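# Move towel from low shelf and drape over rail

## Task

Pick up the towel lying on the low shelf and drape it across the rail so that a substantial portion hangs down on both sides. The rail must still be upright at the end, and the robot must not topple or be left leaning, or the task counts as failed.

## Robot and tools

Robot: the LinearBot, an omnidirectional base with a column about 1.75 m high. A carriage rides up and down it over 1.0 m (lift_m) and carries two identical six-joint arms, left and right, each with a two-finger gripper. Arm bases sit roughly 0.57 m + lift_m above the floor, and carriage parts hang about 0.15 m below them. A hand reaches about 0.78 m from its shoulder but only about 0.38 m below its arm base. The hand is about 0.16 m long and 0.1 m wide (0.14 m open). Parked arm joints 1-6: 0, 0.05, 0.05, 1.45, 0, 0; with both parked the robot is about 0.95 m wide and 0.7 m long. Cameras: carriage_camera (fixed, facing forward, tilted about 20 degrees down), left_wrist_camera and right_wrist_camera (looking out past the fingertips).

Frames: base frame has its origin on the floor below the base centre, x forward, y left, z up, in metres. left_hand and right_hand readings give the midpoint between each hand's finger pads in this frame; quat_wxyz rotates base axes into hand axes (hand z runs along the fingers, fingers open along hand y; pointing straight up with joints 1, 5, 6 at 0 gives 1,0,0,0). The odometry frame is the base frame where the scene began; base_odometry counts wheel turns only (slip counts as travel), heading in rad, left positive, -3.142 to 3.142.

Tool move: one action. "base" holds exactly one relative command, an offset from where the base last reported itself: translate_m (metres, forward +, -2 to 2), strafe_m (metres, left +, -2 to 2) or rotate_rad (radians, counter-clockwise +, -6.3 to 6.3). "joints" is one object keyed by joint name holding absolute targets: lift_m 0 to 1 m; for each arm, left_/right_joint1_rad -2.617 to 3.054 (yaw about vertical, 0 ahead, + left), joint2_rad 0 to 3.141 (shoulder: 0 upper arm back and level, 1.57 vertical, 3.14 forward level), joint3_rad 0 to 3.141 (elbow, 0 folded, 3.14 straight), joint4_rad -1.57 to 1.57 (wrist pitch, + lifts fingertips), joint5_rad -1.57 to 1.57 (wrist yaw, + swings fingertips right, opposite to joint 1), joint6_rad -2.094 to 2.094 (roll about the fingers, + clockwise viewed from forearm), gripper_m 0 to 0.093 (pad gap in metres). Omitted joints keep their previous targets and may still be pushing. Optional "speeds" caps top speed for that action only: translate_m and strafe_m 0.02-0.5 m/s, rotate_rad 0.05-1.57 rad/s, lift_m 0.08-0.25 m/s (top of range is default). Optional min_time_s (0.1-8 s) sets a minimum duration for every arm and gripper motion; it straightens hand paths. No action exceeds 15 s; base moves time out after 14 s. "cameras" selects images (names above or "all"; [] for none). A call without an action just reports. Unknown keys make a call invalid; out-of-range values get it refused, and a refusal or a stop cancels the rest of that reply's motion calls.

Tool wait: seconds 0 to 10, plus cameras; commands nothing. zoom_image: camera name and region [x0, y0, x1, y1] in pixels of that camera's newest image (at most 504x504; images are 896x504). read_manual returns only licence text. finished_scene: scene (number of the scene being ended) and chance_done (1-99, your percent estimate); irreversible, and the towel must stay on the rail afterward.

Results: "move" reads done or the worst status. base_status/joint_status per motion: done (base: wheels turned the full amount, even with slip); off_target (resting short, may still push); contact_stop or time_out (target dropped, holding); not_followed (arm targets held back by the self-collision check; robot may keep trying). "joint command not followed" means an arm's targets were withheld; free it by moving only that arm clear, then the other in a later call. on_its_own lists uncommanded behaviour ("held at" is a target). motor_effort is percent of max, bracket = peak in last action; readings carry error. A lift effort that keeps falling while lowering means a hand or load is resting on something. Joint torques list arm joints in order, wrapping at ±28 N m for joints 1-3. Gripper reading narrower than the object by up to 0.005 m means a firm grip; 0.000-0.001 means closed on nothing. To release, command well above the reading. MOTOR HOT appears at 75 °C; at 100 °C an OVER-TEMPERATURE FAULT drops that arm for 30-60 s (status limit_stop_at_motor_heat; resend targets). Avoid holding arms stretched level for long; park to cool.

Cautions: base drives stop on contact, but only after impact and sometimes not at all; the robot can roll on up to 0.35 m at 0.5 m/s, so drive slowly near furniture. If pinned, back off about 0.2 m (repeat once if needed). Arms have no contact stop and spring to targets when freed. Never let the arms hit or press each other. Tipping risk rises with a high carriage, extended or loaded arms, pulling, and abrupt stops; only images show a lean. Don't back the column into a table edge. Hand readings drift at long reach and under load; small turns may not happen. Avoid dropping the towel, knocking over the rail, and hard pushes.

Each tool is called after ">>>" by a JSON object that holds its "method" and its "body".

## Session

>>> {"method": "move", "body": {}}

Scene clock: 0.00 s.
Joint torques (N m): no reading
base_odometry: x=+0.000 y=+0.000 heading=+0.000
base_status: not commanded
joint_positions: lift_m=+0.300 left_joint1_rad=+0.010 left_joint2_rad=+0.039 left_joint3_rad=+0.055 left_joint4_rad=+1.495 left_joint5_rad=-0.025 left_joint6_rad=+0.050 left_gripper_m=+0.094 right_joint1_rad=-0.020 right_joint2_rad=+0.072 right_joint3_rad=+0.069 right_joint4_rad=+1.432 right_joint5_rad=+0.032 right_joint6_rad=+0.011 right_gripper_m=+0.094
joint_status: not commanded
motor_effort: lift_m=+23 drive_wheels=-2
left_hand: x=+0.2793 y=+0.3441 z=+1.3242 quat_wxyz=(+0.999, -0.012, +0.030, +0.030) (m; base frame)
right_hand: x=+0.3013 y=-0.3459 z=+1.3260 quat_wxyz=(+0.997, +0.017, +0.071, -0.005) (m; base frame)
pictures: carriage_camera, left_wrist_camera, right_wrist_camera
camera_calibration:
carriage_camera: T_world_to_cam=[[-0.00559344, -0.999683, -0.0245389, 0.0338126], [-0.377647, 0.0248338, -0.925616, 1.28857], [0.925933, 0.00408966, -0.377667, 0.307186], [0, 0, 0, 1]] pos_world=[0.202381, 0.000545588, 1.30956]
left_wrist_camera: T_world_to_cam=[[0.0820816, -0.996626, -0.000236055, 0.321285], [0.766945, 0.0633164, -0.638582, 0.613646], [0.636442, 0.0522347, 0.769554, -1.09128], [0, 0, 0, 1]] pos_world=[0.197531, 0.33835, 1.23174]
right_wrist_camera: T_world_to_cam=[[0.0169367, -0.999621, 0.0216865, -0.367812], [0.728876, -0.00250366, -0.684641, 0.701841], [0.684436, 0.0274023, 0.728558, -1.0343], [0, 0, 0, 1]] pos_world=[0.202587, -0.337573, 1.24203]

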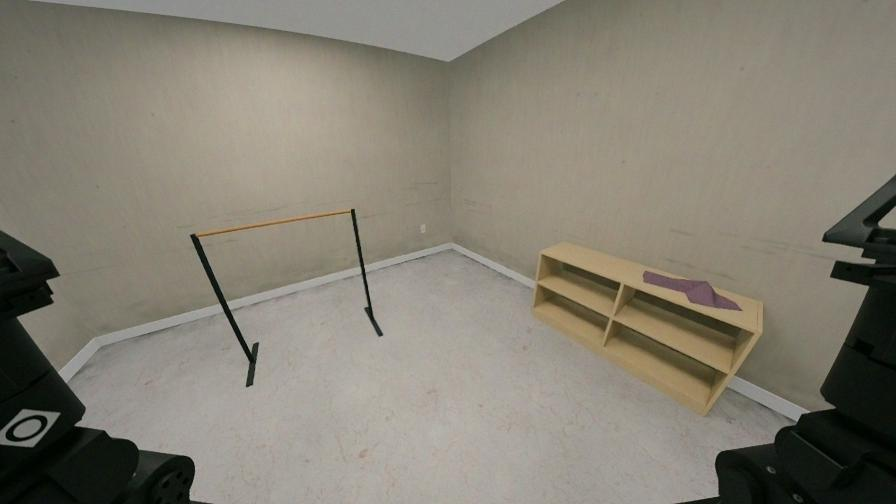

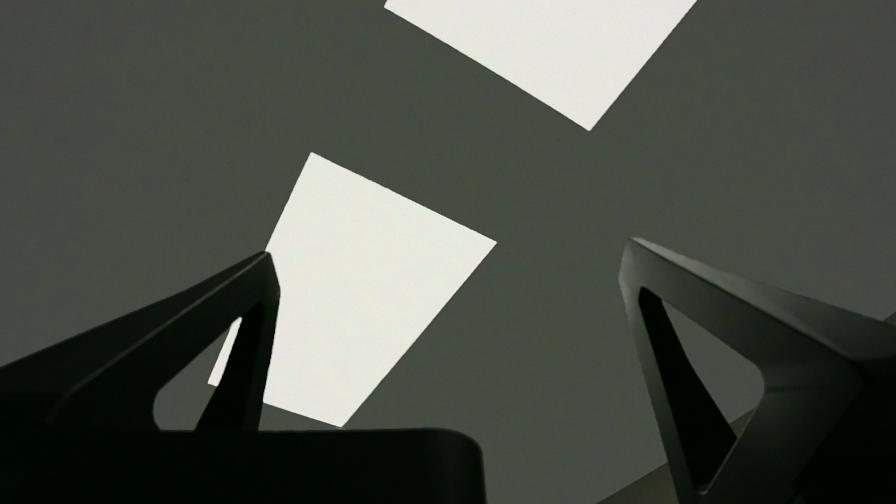

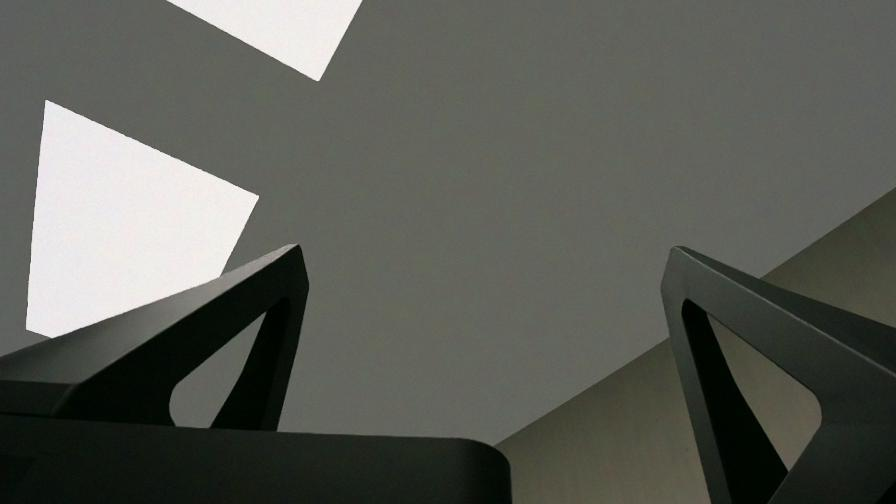

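>>> {"method": "zoom_image", "body": {"camera": "carriage_camera", "region": [510, 230, 790, 430]}}

>>> {"method": "zoom_image", "body": {"camera": "carriage_camera", "region": [180, 200, 400, 400]}}

Scaled by 1.800 from the camera's 896x504 image, which has a finer 1280x720 frame.

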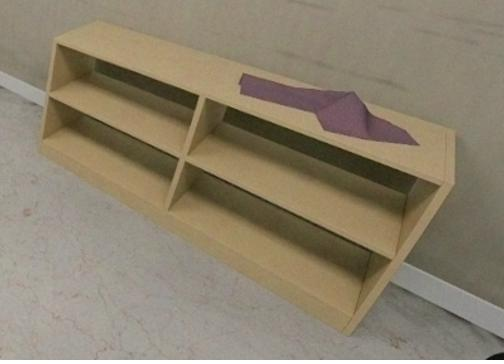

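Scaled by 2.291 from the camera's 896x504 image, which has a finer 1280x720 frame.

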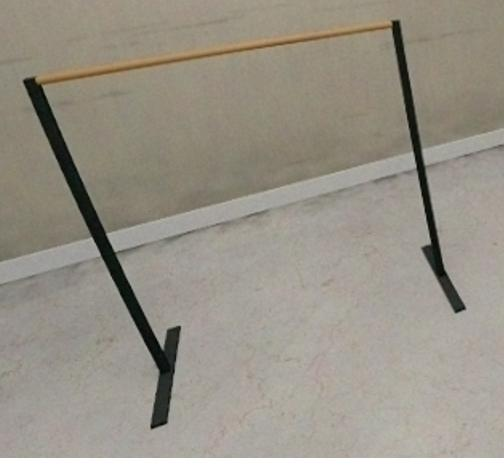

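>>> {"method": "move", "body": {"base": {"rotate_rad": -0.971}, "joints": {"lift_m": 0.4}, "cameras": []}}

>>> {"method": "move", "body": {"base": {"translate_m": 0.95}, "cameras": ["carriage_camera"]}}

>>> {"method": "zoom_image", "body": {"camera": "carriage_camera", "region": [300, 310, 500, 420]}}

Scene clock: 17.57 s.
Joint torques (N m): left_arm=[-0.28 4 5.6 -0.31 0.04 -0.07] | right_arm=[-0.2 3.82 6.24 -0.12 0.04 0.07]
move: done
base_odometry: x=+0.000 y=+0.000 heading=-0.971
base_status: done
joint_positions: lift_m=+0.400 left_joint1_rad=+0.010 left_joint2_rad=+0.039 left_joint3_rad=+0.055 left_joint4_rad=+1.495 left_joint5_rad=-0.025 left_joint6_rad=+0.050 left_gripper_m=+0.094 right_joint1_rad=-0.020 right_joint2_rad=+0.072 right_joint3_rad=+0.069 right_joint4_rad=+1.432 right_joint5_rad=+0.033 right_joint6_rad=+0.011 right_gripper_m=+0.094
joint_status: all done
motor_effort: lift_m=+25(30) drive_wheels=+7(15)
left_hand: x=+0.2793 y=+0.3441 z=+1.4240 quat_wxyz=(+0.999, -0.012, +0.030, +0.030) (m; base frame)
right_hand: x=+0.3013 y=-0.3461 z=+1.4258 quat_wxyz=(+0.997, +0.018, +0.071, -0.005) (m; base frame)
pictures: none
No camera images: "cameras" was empty.

Scene clock: 21.83 s.
Joint torques (N m): left_arm=[-0.34 4.07 5.5 -0.32 0.04 -0.08] | right_arm=[-0.25 3.82 6.23 -0.08 0.04 0.07]
move: done
base_odometry: x=+0.535 y=-0.785 heading=-0.972
base_status: done
joint_positions: lift_m=+0.400 left_joint1_rad=+0.010 left_joint2_rad=+0.039 left_joint3_rad=+0.055 left_joint4_rad=+1.495 left_joint5_rad=-0.025 left_joint6_rad=+0.050 left_gripper_m=+0.094 right_joint1_rad=-0.020 right_joint2_rad=+0.072 right_joint3_rad=+0.069 right_joint4_rad=+1.431 right_joint5_rad=+0.033 right_joint6_rad=+0.011 right_gripper_m=+0.094
joint_status: not commanded
motor_effort: lift_m=+25(25) drive_wheels=-7(21)
left_hand: x=+0.2793 y=+0.3441 z=+1.4240 quat_wxyz=(+0.999, -0.012, +0.030, +0.030) (m; base frame)
right_hand: x=+0.3016 y=-0.3461 z=+1.4258 quat_wxyz=(+0.997, +0.018, +0.072, -0.005) (m; base frame)
pictures: carriage_camera
camera_calibration:
carriage_camera: T_world_to_cam=[[-0.00559344, -0.999683, -0.0245389, 0.0362612], [-0.377647, 0.0248338, -0.925616, 1.38093], [0.925933, 0.00408966, -0.377667, 0.34487], [0, 0, 0, 1]] pos_world=[0.202381, 0.000545588, 1.40935]

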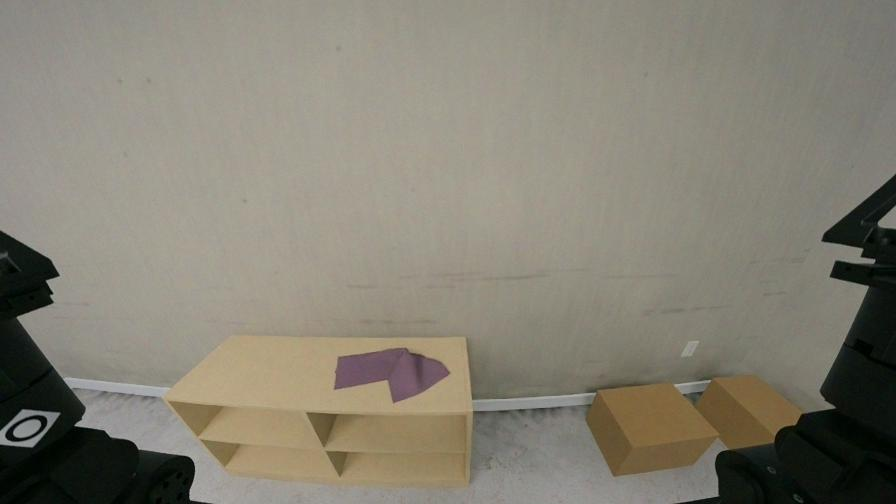

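Scaled by 2.520 from the camera's 896x504 image, which has a finer 1280x720 frame.

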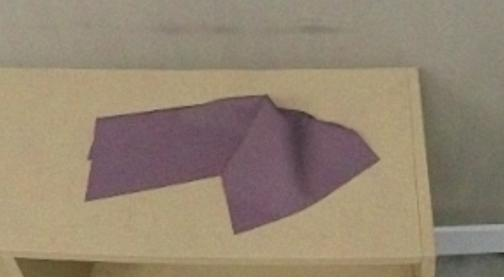

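>>> {"method": "move", "body": {"base": {"translate_m": 0.06}, "joints": {"left_joint1_rad": 0.2175, "left_joint2_rad": 2.77, "left_joint3_rad": 1.773, "left_joint4_rad": -0.253, "left_joint5_rad": 0, "left_joint6_rad": 0, "left_gripper_m": 0.06}, "min_time_s": 2.5, "cameras": []}}

>>> {"method": "move", "body": {"joints": {"lift_m": 0.25}, "cameras": ["left_wrist_camera"]}}

Scene clock: 30.77 s.
Joint torques (N m): left_arm=[0.18 -11.93 6.56 1.14 0.13 -0.14] | right_arm=[-0.17 3.85 6.26 -0.11 0.05 0.07]
move: done
base_odometry: x=+0.569 y=-0.835 heading=-0.973
base_status: done
joint_positions: lift_m=+0.400 left_joint1_rad=+0.213 left_joint2_rad=+2.735 left_joint3_rad=+1.763 left_joint4_rad=-0.230 left_joint5_rad=-0.009 left_joint6_rad=+0.007 left_gripper_m=+0.060 right_joint1_rad=-0.020 right_joint2_rad=+0.072 right_joint3_rad=+0.069 right_joint4_rad=+1.431 right_joint5_rad=+0.033 right_joint6_rad=+0.011 right_gripper_m=+0.094
joint_status: all done
motor_effort: lift_m=+25(25) drive_wheels=-6(15)
left_hand: x=+0.7907 y=+0.4548 z=+0.8106 quat_wxyz=(+0.182, -0.102, +0.978, +0.024) (m; base frame)
right_hand: x=+0.3015 y=-0.3461 z=+1.4258 quat_wxyz=(+0.997, +0.018, +0.071, -0.005) (m; base frame)
pictures: none
No camera images: "cameras" was empty.

Scene clock: 31.90 s.
Joint torques (N m): left_arm=[0.16 -12.67 5.82 1.19 0.11 -0.14] | right_arm=[-0.2 3.89 6.24 -0.08 0.04 0.06]
move: done
base_odometry: x=+0.569 y=-0.835 heading=-0.973
base_status: not commanded
joint_positions: lift_m=+0.250 left_joint1_rad=+0.213 left_joint2_rad=+2.744 left_joint3_rad=+1.772 left_joint4_rad=-0.243 left_joint5_rad=-0.008 left_joint6_rad=+0.006 left_gripper_m=+0.060 right_joint1_rad=-0.020 right_joint2_rad=+0.072 right_joint3_rad=+0.069 right_joint4_rad=+1.431 right_joint5_rad=+0.033 right_joint6_rad=+0.011 right_gripper_m=+0.094
joint_status: all done
motor_effort: lift_m=+20(20) drive_wheels=-7(7)
left_hand: x=+0.7889 y=+0.4542 z=+0.6582 quat_wxyz=(+0.176, -0.102, +0.979, +0.023) (m; base frame)
right_hand: x=+0.3015 y=-0.3461 z=+1.2764 quat_wxyz=(+0.997, +0.018, +0.071, -0.005) (m; base frame)
pictures: left_wrist_camera
camera_calibration:
left_wrist_camera: T_world_to_cam=[[0.180001, -0.983665, 0.00175752, 0.304649], [-0.946568, -0.172726, 0.272351, 0.650022], [-0.267599, -0.0506871, -0.962196, 0.990984], [0, 0, 0, 1]] pos_world=[0.825639, 0.462179, 0.775952]

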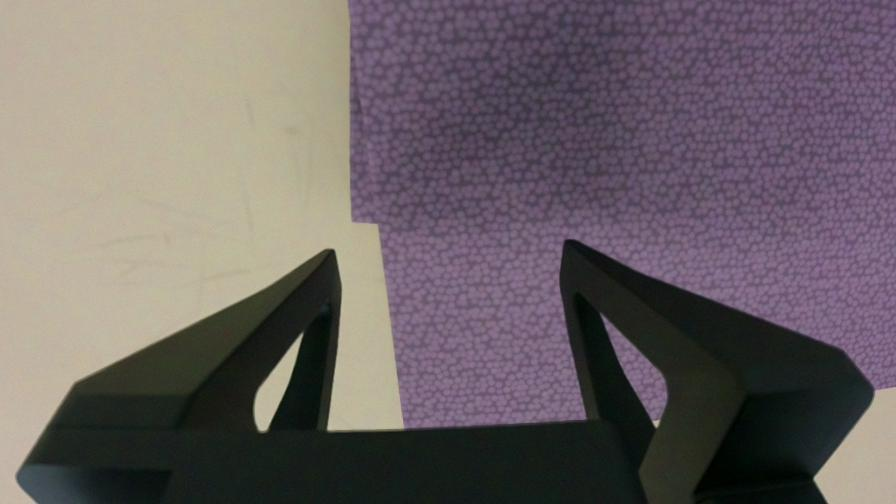

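>>> {"method": "move", "body": {"joints": {"lift_m": 0.19, "left_joint1_rad": 0.24}, "speeds": {"lift_m": 0.08}, "cameras": ["left_wrist_camera"]}}

>>> {"method": "move", "body": {"joints": {"left_gripper_m": 0.0}, "min_time_s": 2, "cameras": ["left_wrist_camera"]}}

Scene clock: 36.10 s.
Joint torques (N m): left_arm=[0.01 -8.68 3.77 1.19 -0.08 -0.12] | right_arm=[-0.21 3.88 6.19 -0.11 0.04 0.06]
move: done
base_odometry: x=+0.569 y=-0.835 heading=-0.973
base_status: not commanded
joint_positions: lift_m=+0.191 left_joint1_rad=+0.237 left_joint2_rad=+2.697 left_joint3_rad=+1.805 left_joint4_rad=-0.220 left_joint5_rad=+0.010 left_joint6_rad=+0.004 left_gripper_m=+0.060 right_joint1_rad=-0.020 right_joint2_rad=+0.072 right_joint3_rad=+0.069 right_joint4_rad=+1.431 right_joint5_rad=+0.033 right_joint6_rad=+0.011 right_gripper_m=+0.094
joint_status: all done
motor_effort: lift_m=+18(18) drive_wheels=+7(8)
left_hand: x=+0.8169 y=+0.4711 z=+0.6354 quat_wxyz=(+0.226, -0.112, +0.967, +0.023) (m; base frame)
right_hand: x=+0.3015 y=-0.3461 z=+1.2166 quat_wxyz=(+0.997, +0.018, +0.071, -0.005) (m; base frame)
pictures: left_wrist_camera
camera_calibration:
left_wrist_camera: T_world_to_cam=[[0.197438, -0.980194, 0.0154105, 0.29167], [-0.966316, -0.191947, 0.171433, 0.774982], [-0.165079, -0.0487387, -0.985075, 0.907215], [0, 0, 0, 1]] pos_world=[0.841053, 0.478865, 0.756323]

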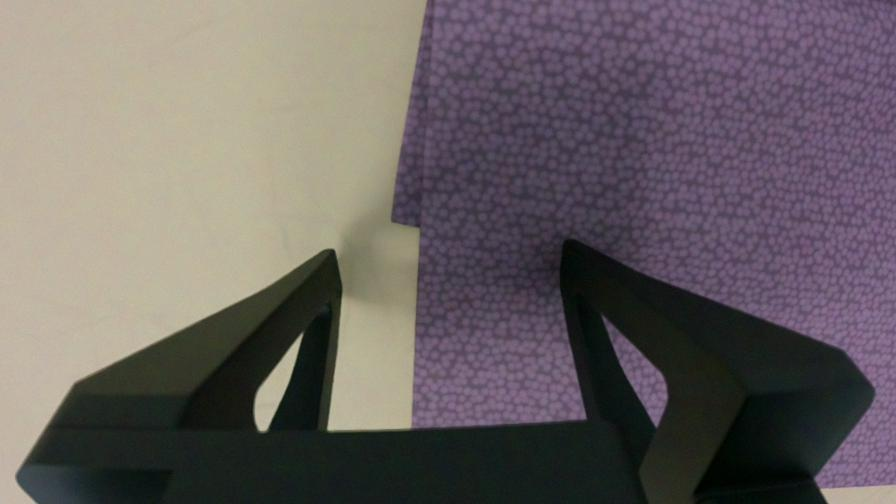

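Scene clock: 38.37 s.
Joint torques (N m): left_arm=[0.32 -8.81 3.69 1 -0.28 -0.11] | right_arm=[-0.21 3.85 6.17 -0.11 0.04 0.06]
move: done
base_odometry: x=+0.569 y=-0.835 heading=-0.973
base_status: not commanded
joint_positions: lift_m=+0.191 left_joint1_rad=+0.232 left_joint2_rad=+2.697 left_joint3_rad=+1.805 left_joint4_rad=-0.198 left_joint5_rad=+0.028 left_joint6_rad=+0.003 left_gripper_m=+0.003 right_joint1_rad=-0.020 right_joint2_rad=+0.072 right_joint3_rad=+0.069 right_joint4_rad=+1.431 right_joint5_rad=+0.033 right_joint6_rad=+0.011 right_gripper_m=+0.094
joint_status: all done
motor_effort: lift_m=+18(18) drive_wheels=+7(7)
left_hand: x=+0.8227 y=+0.4668 z=+0.6378 quat_wxyz=(+0.238, -0.108, +0.965, +0.014) (m; base frame)
right_hand: x=+0.3015 y=-0.3461 z=+1.2166 quat_wxyz=(+0.997, +0.018, +0.071, -0.005) (m; base frame)
pictures: left_wrist_camera
camera_calibration:
left_wrist_camera: T_world_to_cam=[[0.185942, -0.982055, 0.0315239, 0.286312], [-0.972348, -0.179301, 0.149638, 0.792304], [-0.1413, -0.0584762, -0.988238, 0.897356], [0, 0, 0, 1]] pos_world=[0.843954, 0.475709, 0.759217]

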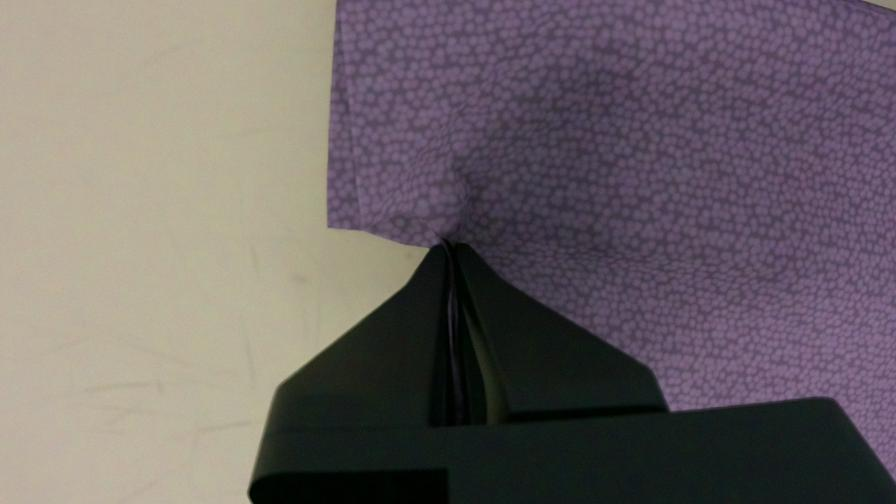

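>>> {"method": "move", "body": {"joints": {"lift_m": 0.75}, "cameras": ["carriage_camera"]}}

>>> {"method": "move", "body": {"base": {"translate_m": -0.5}, "speeds": {"translate_m": 0.3}, "cameras": []}}

>>> {"method": "move", "body": {"base": {"rotate_rad": 1.555}, "joints": {"lift_m": 0.7, "left_joint1_rad": -0.335}, "min_time_s": 2, "speeds": {"rotate_rad": 0.8}, "cameras": ["carriage_camera"]}}

Scene clock: 49.27 s.
Joint torques (N m): left_arm=[0.21 -12.49 5.24 1.26 -0.05 -0.11] | right_arm=[-0.18 3.86 6.16 -0.11 0.04 0.07]
move: done
base_odometry: x=+0.569 y=-0.835 heading=-0.973
base_status: not commanded
joint_positions: lift_m=+0.750 left_joint1_rad=+0.235 left_joint2_rad=+2.742 left_joint3_rad=+1.780 left_joint4_rad=-0.243 left_joint5_rad=+0.007 left_joint6_rad=+0.003 left_gripper_m=+0.003 right_joint1_rad=-0.020 right_joint2_rad=+0.072 right_joint3_rad=+0.069 right_joint4_rad=+1.431 right_joint5_rad=+0.033 right_joint6_rad=+0.011 right_gripper_m=+0.094
joint_status: all done
motor_effort: lift_m=+24(29) drive_wheels=+7(8)
left_hand: x=+0.7906 y=+0.4642 z=+1.1609 quat_wxyz=(+0.181, -0.113, +0.977, +0.018) (m; base frame)
right_hand: x=+0.3015 y=-0.3461 z=+1.7758 quat_wxyz=(+0.997, +0.018, +0.071, -0.005) (m; base frame)
pictures: carriage_camera
camera_calibration:
carriage_camera: T_world_to_cam=[[-0.00559344, -0.999683, -0.0245389, 0.0448503], [-0.377647, 0.0248338, -0.925616, 1.70491], [0.925933, 0.00408966, -0.377667, 0.477061], [0, 0, 0, 1]] pos_world=[0.202381, 0.000545588, 1.75937]

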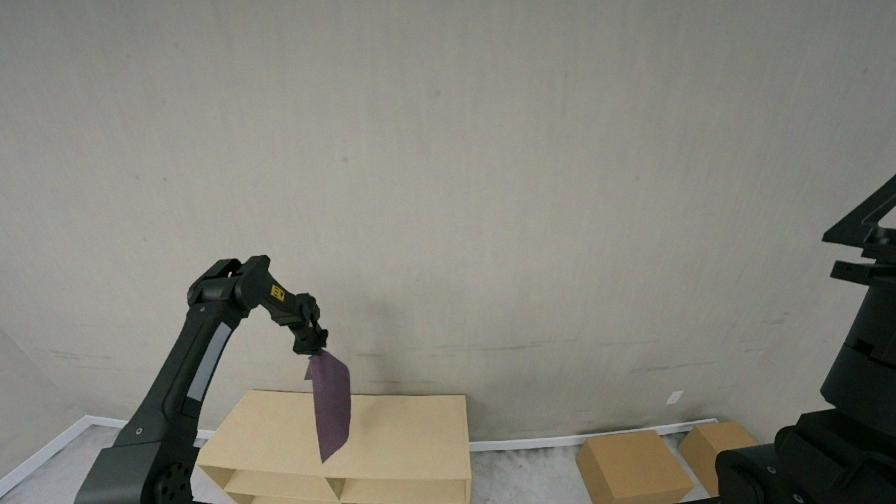

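Scene clock: 52.43 s.
Joint torques (N m): left_arm=[0.08 -12.52 5.27 1.25 -0.03 -0.1] | right_arm=[-0.2 3.69 6.12 -0.01 0.03 0.05]
move: done
base_odometry: x=+0.287 y=-0.421 heading=-0.973
base_status: done
joint_positions: lift_m=+0.750 left_joint1_rad=+0.235 left_joint2_rad=+2.742 left_joint3_rad=+1.780 left_joint4_rad=-0.245 left_joint5_rad=+0.006 left_joint6_rad=+0.003 left_gripper_m=+0.003 right_joint1_rad=-0.020 right_joint2_rad=+0.072 right_joint3_rad=+0.069 right_joint4_rad=+1.430 right_joint5_rad=+0.034 right_joint6_rad=+0.011 right_gripper_m=+0.094
joint_status: not commanded
motor_effort: lift_m=+24(25) drive_wheels=-2(16)
left_hand: x=+0.7899 y=+0.4646 z=+1.1607 quat_wxyz=(+0.180, -0.114, +0.977, +0.018) (m; base frame)
right_hand: x=+0.3017 y=-0.3463 z=+1.7758 quat_wxyz=(+0.997, +0.018, +0.072, -0.005) (m; base frame)
pictures: none
No camera images: "cameras" was empty.

Scene clock: 55.67 s.
Joint torques (N m): left_arm=[-0.75 -13.15 5.2 1.29 0.02 -0.12] | right_arm=[-0.25 3.85 6.15 -0.11 0.04 0.07]
move: done
base_odometry: x=+0.288 y=-0.421 heading=+0.581
base_status: done
joint_positions: lift_m=+0.700 left_joint1_rad=-0.330 left_joint2_rad=+2.749 left_joint3_rad=+1.780 left_joint4_rad=-0.248 left_joint5_rad=+0.003 left_joint6_rad=+0.003 left_gripper_m=+0.003 right_joint1_rad=-0.020 right_joint2_rad=+0.072 right_joint3_rad=+0.069 right_joint4_rad=+1.430 right_joint5_rad=+0.034 right_joint6_rad=+0.011 right_gripper_m=+0.094
joint_status: all done
motor_effort: lift_m=+20(20) drive_wheels=+8(14)
left_hand: x=+0.7729 y=+0.1651 z=+1.1075 quat_wxyz=(+0.174, +0.163, +0.971, -0.030) (m; base frame)
right_hand: x=+0.3015 y=-0.3463 z=+1.7266 quat_wxyz=(+0.997, +0.018, +0.071, -0.005) (m; base frame)
pictures: carriage_camera
camera_calibration:
carriage_camera: T_world_to_cam=[[-0.00559344, -0.999683, -0.0245389, 0.0436375], [-0.377647, 0.0248338, -0.925616, 1.65917], [0.925933, 0.00408966, -0.377667, 0.458396], [0, 0, 0, 1]] pos_world=[0.202381, 0.000545588, 1.70995]

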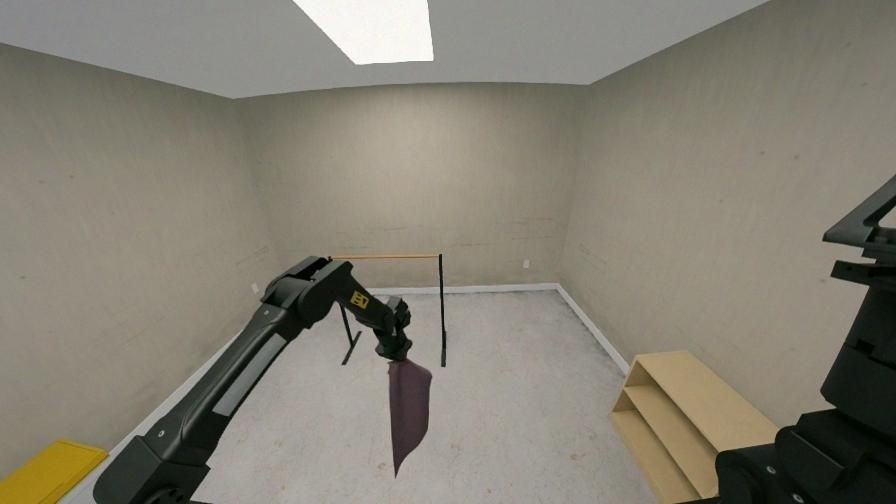

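>>> {"method": "move", "body": {"base": {"strafe_m": 0.4}, "speeds": {"strafe_m": 0.3}, "cameras": []}}

>>> {"method": "move", "body": {"base": {"translate_m": 0.7}, "joints": {"lift_m": 0.85}, "speeds": {"translate_m": 0.25, "lift_m": 0.12}, "cameras": ["carriage_camera"]}}

>>> {"method": "zoom_image", "body": {"camera": "carriage_camera", "region": [250, 250, 550, 504]}}

Scene clock: 65.13 s.
Joint torques (N m): left_arm=[-0.57 -13.15 5.26 1.26 0.01 -0.11] | right_arm=[-0.24 3.86 6.17 -0.1 0.03 0.07]
move: done
base_odometry: x=+0.068 y=-0.087 heading=+0.583
base_status: done
joint_positions: lift_m=+0.700 left_joint1_rad=-0.333 left_joint2_rad=+2.749 left_joint3_rad=+1.780 left_joint4_rad=-0.248 left_joint5_rad=+0.003 left_joint6_rad=+0.003 left_gripper_m=+0.003 right_joint1_rad=-0.020 right_joint2_rad=+0.072 right_joint3_rad=+0.069 right_joint4_rad=+1.430 right_joint5_rad=+0.035 right_joint6_rad=+0.011 right_gripper_m=+0.094
joint_status: not commanded
motor_effort: lift_m=+20(20) drive_wheels=-6(18)
left_hand: x=+0.7724 y=+0.1637 z=+1.1075 quat_wxyz=(+0.174, +0.165, +0.970, -0.030) (m; base frame)
right_hand: x=+0.3015 y=-0.3463 z=+1.7266 quat_wxyz=(+0.997, +0.018, +0.071, -0.006) (m; base frame)
pictures: none
No camera images: "cameras" was empty.

Scene clock: 69.33 s.
Joint torques (N m): left_arm=[-0.64 -13.16 5.39 1.3 -0.02 -0.12] | right_arm=[-0.24 3.79 6.01 -0.13 0.03 0.07]
move: done
base_odometry: x=+0.652 y=+0.298 heading=+0.583
base_status: done
joint_positions: lift_m=+0.850 left_joint1_rad=-0.333 left_joint2_rad=+2.750 left_joint3_rad=+1.777 left_joint4_rad=-0.253 left_joint5_rad=+0.003 left_joint6_rad=+0.003 left_gripper_m=+0.003 right_joint1_rad=-0.020 right_joint2_rad=+0.072 right_joint3_rad=+0.069 right_joint4_rad=+1.431 right_joint5_rad=+0.035 right_joint6_rad=+0.011 right_gripper_m=+0.094
joint_status: all done
motor_effort: lift_m=+24(30) drive_wheels=-5(13)
left_hand: x=+0.7696 y=+0.1647 z=+1.2551 quat_wxyz=(+0.169, +0.165, +0.971, -0.030) (m; base frame)
right_hand: x=+0.3014 y=-0.3463 z=+1.8760 quat_wxyz=(+0.997, +0.018, +0.071, -0.005) (m; base frame)
pictures: carriage_camera
camera_calibration:
carriage_camera: T_world_to_cam=[[-0.00559344, -0.999683, -0.0245389, 0.0473036], [-0.377647, 0.0248338, -0.925616, 1.79746], [0.925933, 0.00408966, -0.377667, 0.51482], [0, 0, 0, 1]] pos_world=[0.202381, 0.000545588, 1.85935]

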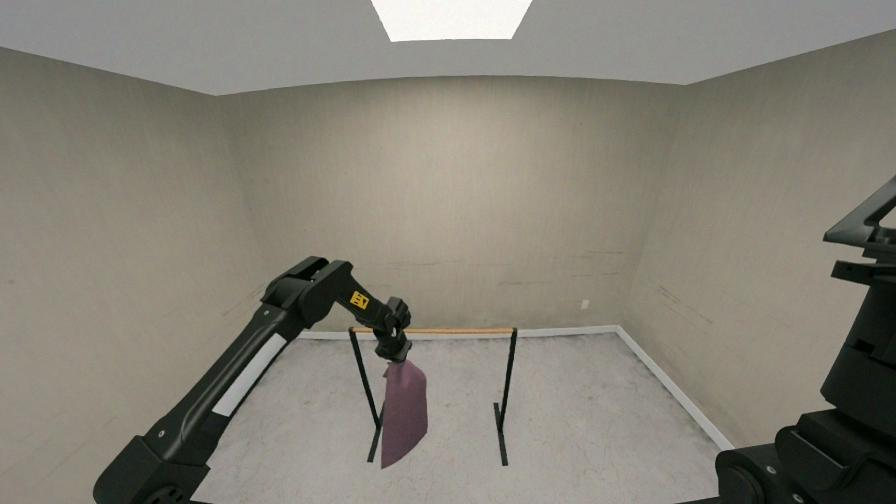

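Scaled by 1.680 from the camera's 896x504 image, which has a finer 1280x720 frame.

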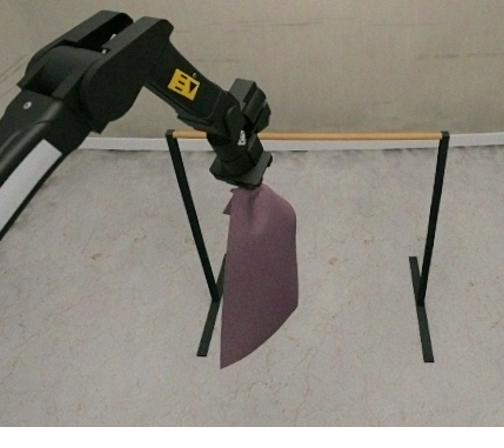

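>>> {"method": "move", "body": {"base": {"strafe_m": 0.08}, "speeds": {"strafe_m": 0.2}, "cameras": []}}

>>> {"method": "move", "body": {"base": {"translate_m": 0.44}, "speeds": {"translate_m": 0.2}, "cameras": ["carriage_camera", "left_wrist_camera"]}}

Scene clock: 78.43 s.
Joint torques (N m): left_arm=[-0.81 -13.15 5.44 1.31 0 -0.11] | right_arm=[-0.31 3.86 6.13 -0.1 0.05 0.05]
move: done
base_odometry: x=+0.608 y=+0.365 heading=+0.583
base_status: done
joint_positions: lift_m=+0.850 left_joint1_rad=-0.330 left_joint2_rad=+2.750 left_joint3_rad=+1.777 left_joint4_rad=-0.253 left_joint5_rad=+0.002 left_joint6_rad=+0.003 left_gripper_m=+0.003 right_joint1_rad=-0.020 right_joint2_rad=+0.072 right_joint3_rad=+0.069 right_joint4_rad=+1.431 right_joint5_rad=+0.034 right_joint6_rad=+0.011 right_gripper_m=+0.094
joint_status: not commanded
motor_effort: lift_m=+25(25) drive_wheels=+3(13)
left_hand: x=+0.7702 y=+0.1663 z=+1.2551 quat_wxyz=(+0.169, +0.163, +0.972, -0.029) (m; base frame)
right_hand: x=+0.3014 y=-0.3462 z=+1.8760 quat_wxyz=(+0.997, +0.018, +0.071, -0.006) (m; base frame)
pictures: none
No camera images: "cameras" was empty.

Scene clock: 81.83 s.
Joint torques (N m): left_arm=[-0.62 -13.12 5.5 1.31 0.01 -0.11] | right_arm=[-0.14 3.82 6.23 -0.12 0.02 0.05]
move: done
base_odometry: x=+0.975 y=+0.608 heading=+0.584
base_status: done
joint_positions: lift_m=+0.850 left_joint1_rad=-0.332 left_joint2_rad=+2.750 left_joint3_rad=+1.777 left_joint4_rad=-0.254 left_joint5_rad=+0.002 left_joint6_rad=+0.003 left_gripper_m=+0.003 right_joint1_rad=-0.020 right_joint2_rad=+0.072 right_joint3_rad=+0.069 right_joint4_rad=+1.431 right_joint5_rad=+0.034 right_joint6_rad=+0.011 right_gripper_m=+0.094
joint_status: not commanded
motor_effort: lift_m=+25(25) drive_wheels=-5(12)
left_hand: x=+0.7697 y=+0.1650 z=+1.2551 quat_wxyz=(+0.169, +0.164, +0.971, -0.029) (m; base frame)
right_hand: x=+0.3014 y=-0.3462 z=+1.8760 quat_wxyz=(+0.997, +0.018, +0.071, -0.006) (m; base frame)
pictures: carriage_camera, left_wrist_camera
camera_calibration:
carriage_camera: T_world_to_cam=[[-0.00559344, -0.999683, -0.0245389, 0.0473036], [-0.377647, 0.0248338, -0.925616, 1.79746], [0.925933, 0.00408966, -0.377667, 0.51482], [0, 0, 0, 1]] pos_world=[0.202381, 0.000545588, 1.85935]
left_wrist_camera: T_world_to_cam=[[-0.35597, -0.934407, 0.0129787, 0.412854], [-0.894874, 0.344845, 0.283343, 0.280291], [-0.269233, 0.0892472, -0.958931, 1.51954], [0, 0, 0, 1]] pos_world=[0.8069, 0.153502, 1.37236]

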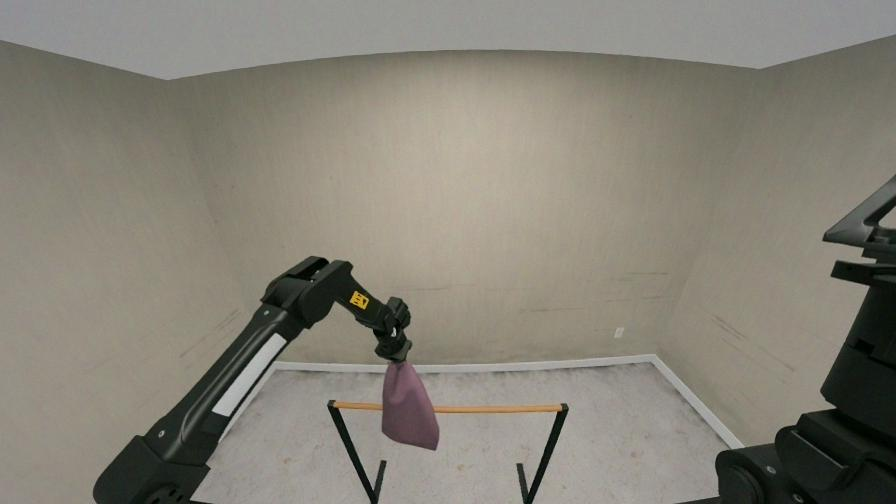

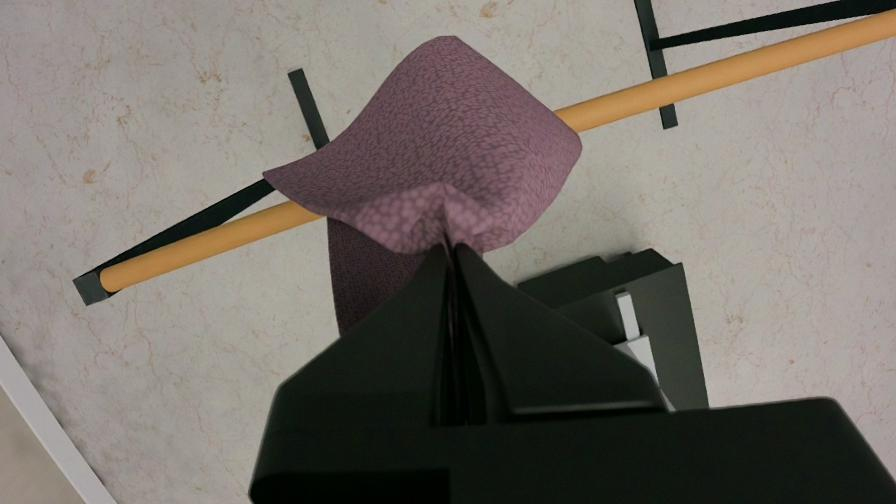

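>>> {"method": "zoom_image", "body": {"camera": "carriage_camera", "region": [300, 330, 520, 490]}}

>>> {"method": "wait", "body": {"seconds": 1, "cameras": ["carriage_camera"]}}

>>> {"method": "zoom_image", "body": {"camera": "carriage_camera", "region": [300, 330, 520, 490]}}

Scaled by 2.291 from the camera's 896x504 image, which has a finer 1280x720 frame.

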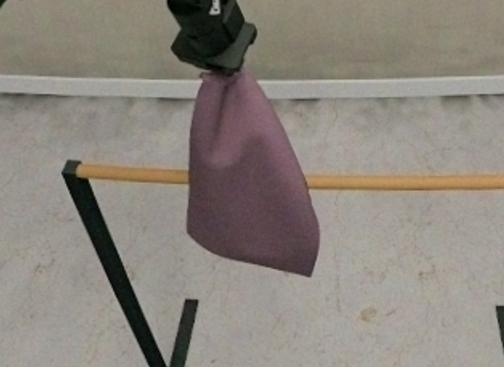

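Scene clock: 87.07 s.
Joint torques (N m): left_arm=[-0.57 -13.24 5.41 1.3 0.02 -0.1] | right_arm=[-0.18 3.81 6.12 -0.11 0.03 0.06]
base_odometry: x=+0.975 y=+0.608 heading=+0.584
base_status: done
joint_positions: lift_m=+0.850 left_joint1_rad=-0.332 left_joint2_rad=+2.750 left_joint3_rad=+1.777 left_joint4_rad=-0.254 left_joint5_rad=+0.002 left_joint6_rad=+0.003 left_gripper_m=+0.003 right_joint1_rad=-0.020 right_joint2_rad=+0.072 right_joint3_rad=+0.069 right_joint4_rad=+1.431 right_joint5_rad=+0.034 right_joint6_rad=+0.011 right_gripper_m=+0.094
joint_status: not commanded
motor_effort: lift_m=+25(25) drive_wheels=-5(12)
left_hand: x=+0.7697 y=+0.1650 z=+1.2551 quat_wxyz=(+0.169, +0.164, +0.971, -0.029) (m; base frame)
right_hand: x=+0.3014 y=-0.3462 z=+1.8760 quat_wxyz=(+0.997, +0.018, +0.071, -0.006) (m; base frame)
wait: 1.00 s; at rest from the start
pictures: carriage_camera
camera_calibration:
carriage_camera: T_world_to_cam=[[-0.00559344, -0.999683, -0.0245389, 0.0473036], [-0.377647, 0.0248338, -0.925616, 1.79746], [0.925933, 0.00408966, -0.377667, 0.51482], [0, 0, 0, 1]] pos_world=[0.202381, 0.000545588, 1.85935]

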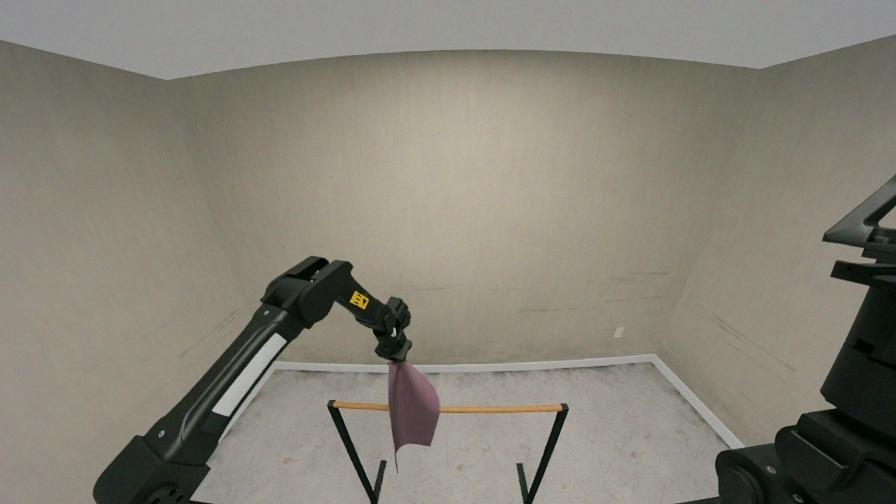

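Scaled by 2.291 from the camera's 896x504 image, which has a finer 1280x720 frame.

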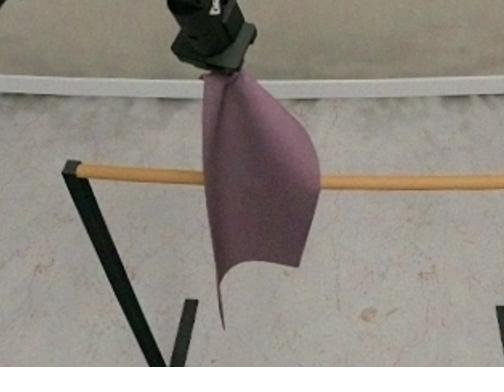

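>>> {"method": "move", "body": {"joints": {"lift_m": 0.81}, "cameras": []}}

>>> {"method": "move", "body": {"base": {"translate_m": 0.23}, "joints": {"lift_m": 0.53}, "speeds": {"translate_m": 0.08, "lift_m": 0.09}, "cameras": ["carriage_camera", "left_wrist_camera"]}}

>>> {"method": "zoom_image", "body": {"camera": "carriage_camera", "region": [220, 300, 520, 504]}}

Scene clock: 96.83 s.
Joint torques (N m): left_arm=[-0.55 -13.39 5.34 1.32 0.01 -0.12] | right_arm=[-0.16 3.85 6.15 -0.12 0.03 0.07]
move: done
base_odometry: x=+0.975 y=+0.608 heading=+0.584
base_status: not commanded
joint_positions: lift_m=+0.810 left_joint1_rad=-0.332 left_joint2_rad=+2.752 left_joint3_rad=+1.777 left_joint4_rad=-0.253 left_joint5_rad=+0.002 left_joint6_rad=+0.003 left_gripper_m=+0.003 right_joint1_rad=-0.020 right_joint2_rad=+0.072 right_joint3_rad=+0.069 right_joint4_rad=+1.431 right_joint5_rad=+0.034 right_joint6_rad=+0.011 right_gripper_m=+0.094
joint_status: all done
motor_effort: lift_m=+20(21) drive_wheels=-5(6)
left_hand: x=+0.7691 y=+0.1652 z=+1.2144 quat_wxyz=(+0.168, +0.164, +0.972, -0.029) (m; base frame)
right_hand: x=+0.3014 y=-0.3462 z=+1.8365 quat_wxyz=(+0.997, +0.018, +0.071, -0.006) (m; base frame)
pictures: none
No camera images: "cameras" was empty.

Scene clock: 100.57 s.
Joint torques (N m): left_arm=[-0.57 -13.3 5.44 1.34 0 -0.11] | right_arm=[-0.14 3.73 6.06 -0.16 0.04 0.06]
move: done
base_odometry: x=+1.166 y=+0.735 heading=+0.585
base_status: done
joint_positions: lift_m=+0.530 left_joint1_rad=-0.333 left_joint2_rad=+2.752 left_joint3_rad=+1.777 left_joint4_rad=-0.258 left_joint5_rad=+0.002 left_joint6_rad=+0.003 left_gripper_m=+0.003 right_joint1_rad=-0.020 right_joint2_rad=+0.072 right_joint3_rad=+0.070 right_joint4_rad=+1.432 right_joint5_rad=+0.034 right_joint6_rad=+0.011 right_gripper_m=+0.094
joint_status: all done
motor_effort: lift_m=+20(20) drive_wheels=-4(14)
left_hand: x=+0.7680 y=+0.1652 z=+0.9342 quat_wxyz=(+0.166, +0.165, +0.972, -0.029) (m; base frame)
right_hand: x=+0.3008 y=-0.3462 z=+1.5568 quat_wxyz=(+0.997, +0.018, +0.070, -0.006) (m; base frame)
pictures: carriage_camera, left_wrist_camera
camera_calibration:
carriage_camera: T_world_to_cam=[[-0.00559344, -0.999683, -0.0245389, 0.0394661], [-0.377647, 0.0248338, -0.925616, 1.50182], [0.925933, 0.00408966, -0.377667, 0.394195], [0, 0, 0, 1]] pos_world=[0.202381, 0.000545588, 1.53995]
left_wrist_camera: T_world_to_cam=[[-0.356602, -0.934163, 0.0131846, 0.416813], [-0.892855, 0.34492, 0.289552, 0.36228], [-0.275037, 0.0914831, -0.957071, 1.21368], [0, 0, 0, 1]] pos_world=[0.805908, 0.153382, 1.05119]

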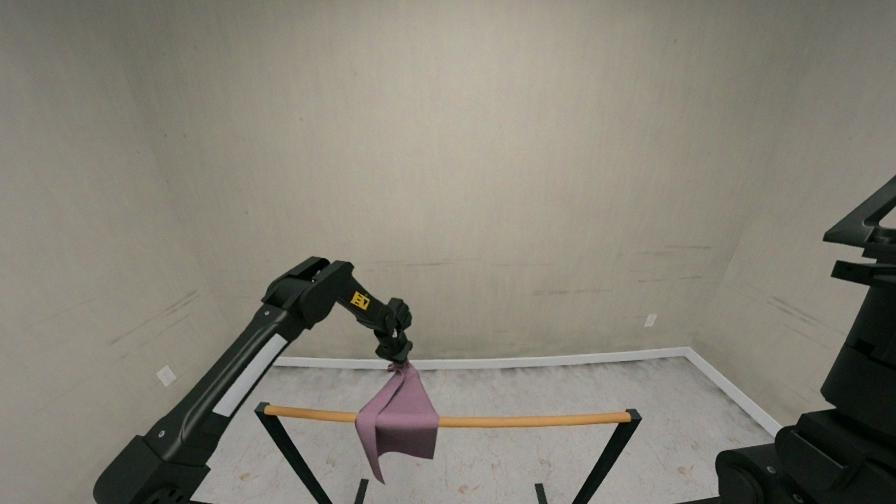

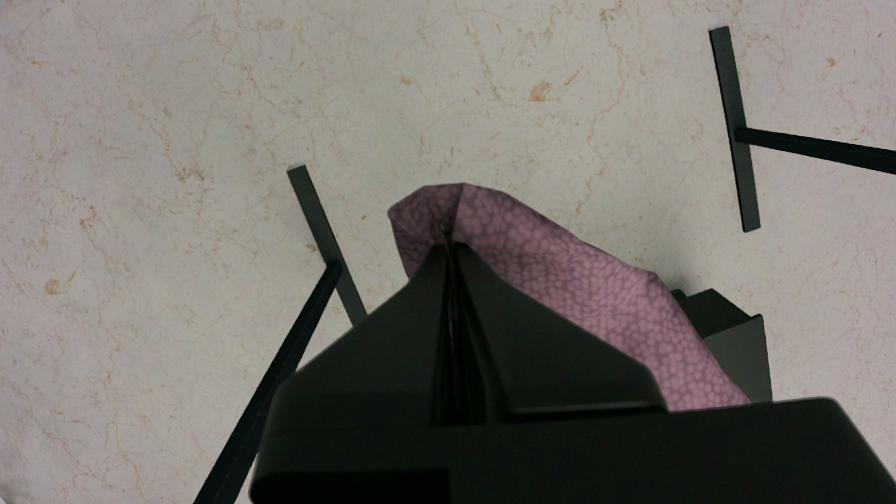

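Scaled by 1.680 from the camera's 896x504 image, which has a finer 1280x720 frame.

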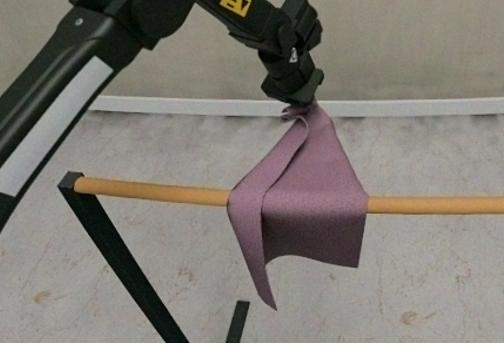

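>>> {"method": "move", "body": {"base": {"translate_m": -0.1}, "joints": {"lift_m": 0.41}, "speeds": {"translate_m": 0.08, "lift_m": 0.1}, "cameras": ["carriage_camera"]}}

>>> {"method": "zoom_image", "body": {"camera": "carriage_camera", "region": [220, 230, 620, 504]}}

Scene clock: 115.77 s.
Joint torques (N m): left_arm=[-0.43 -13.5 5.37 1.33 0 -0.11] | right_arm=[-0.17 3.9 6.12 -0.12 0.03 0.08]
move: done
base_odometry: x=+1.083 y=+0.680 heading=+0.584
base_status: done
joint_positions: lift_m=+0.410 left_joint1_rad=-0.334 left_joint2_rad=+2.752 left_joint3_rad=+1.777 left_joint4_rad=-0.257 left_joint5_rad=+0.002 left_joint6_rad=+0.003 left_gripper_m=+0.003 right_joint1_rad=-0.020 right_joint2_rad=+0.072 right_joint3_rad=+0.070 right_joint4_rad=+1.432 right_joint5_rad=+0.034 right_joint6_rad=+0.011 right_gripper_m=+0.094
joint_status: all done
motor_effort: lift_m=+20(21) drive_wheels=-10(11)
left_hand: x=+0.7681 y=+0.1647 z=+0.8142 quat_wxyz=(+0.166, +0.165, +0.972, -0.029) (m; base frame)
right_hand: x=+0.3010 y=-0.3462 z=+1.4367 quat_wxyz=(+0.997, +0.018, +0.071, -0.006) (m; base frame)
pictures: carriage_camera
camera_calibration:
carriage_camera: T_world_to_cam=[[-0.00559344, -0.999683, -0.0245389, 0.0365196], [-0.377647, 0.0248338, -0.925616, 1.39068], [0.925933, 0.00408966, -0.377667, 0.348847], [0, 0, 0, 1]] pos_world=[0.202381, 0.000545588, 1.41988]

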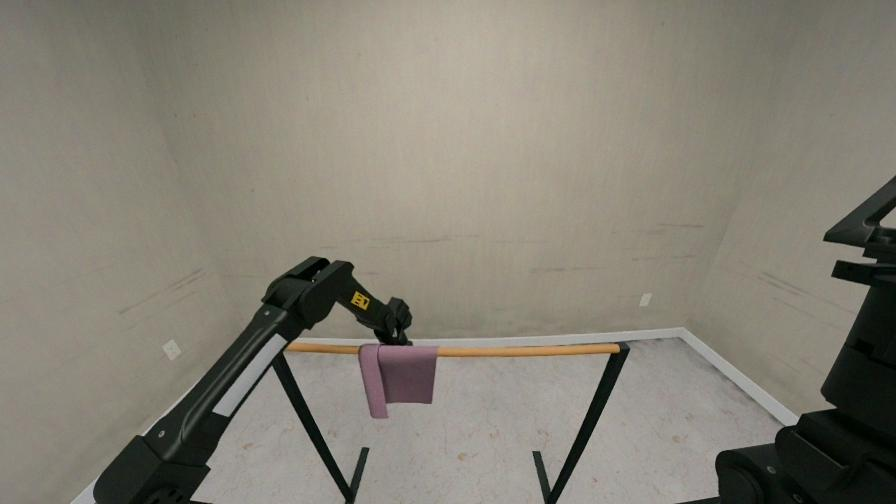

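Scaled by 1.260 from the camera's 896x504 image, which has a finer 1280x720 frame.

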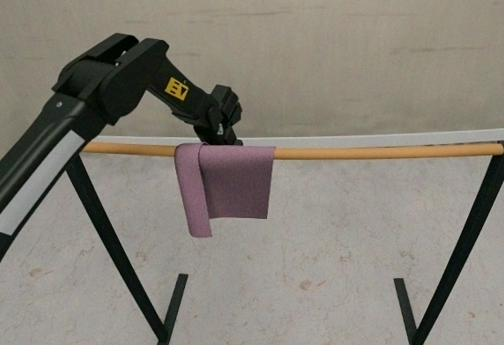

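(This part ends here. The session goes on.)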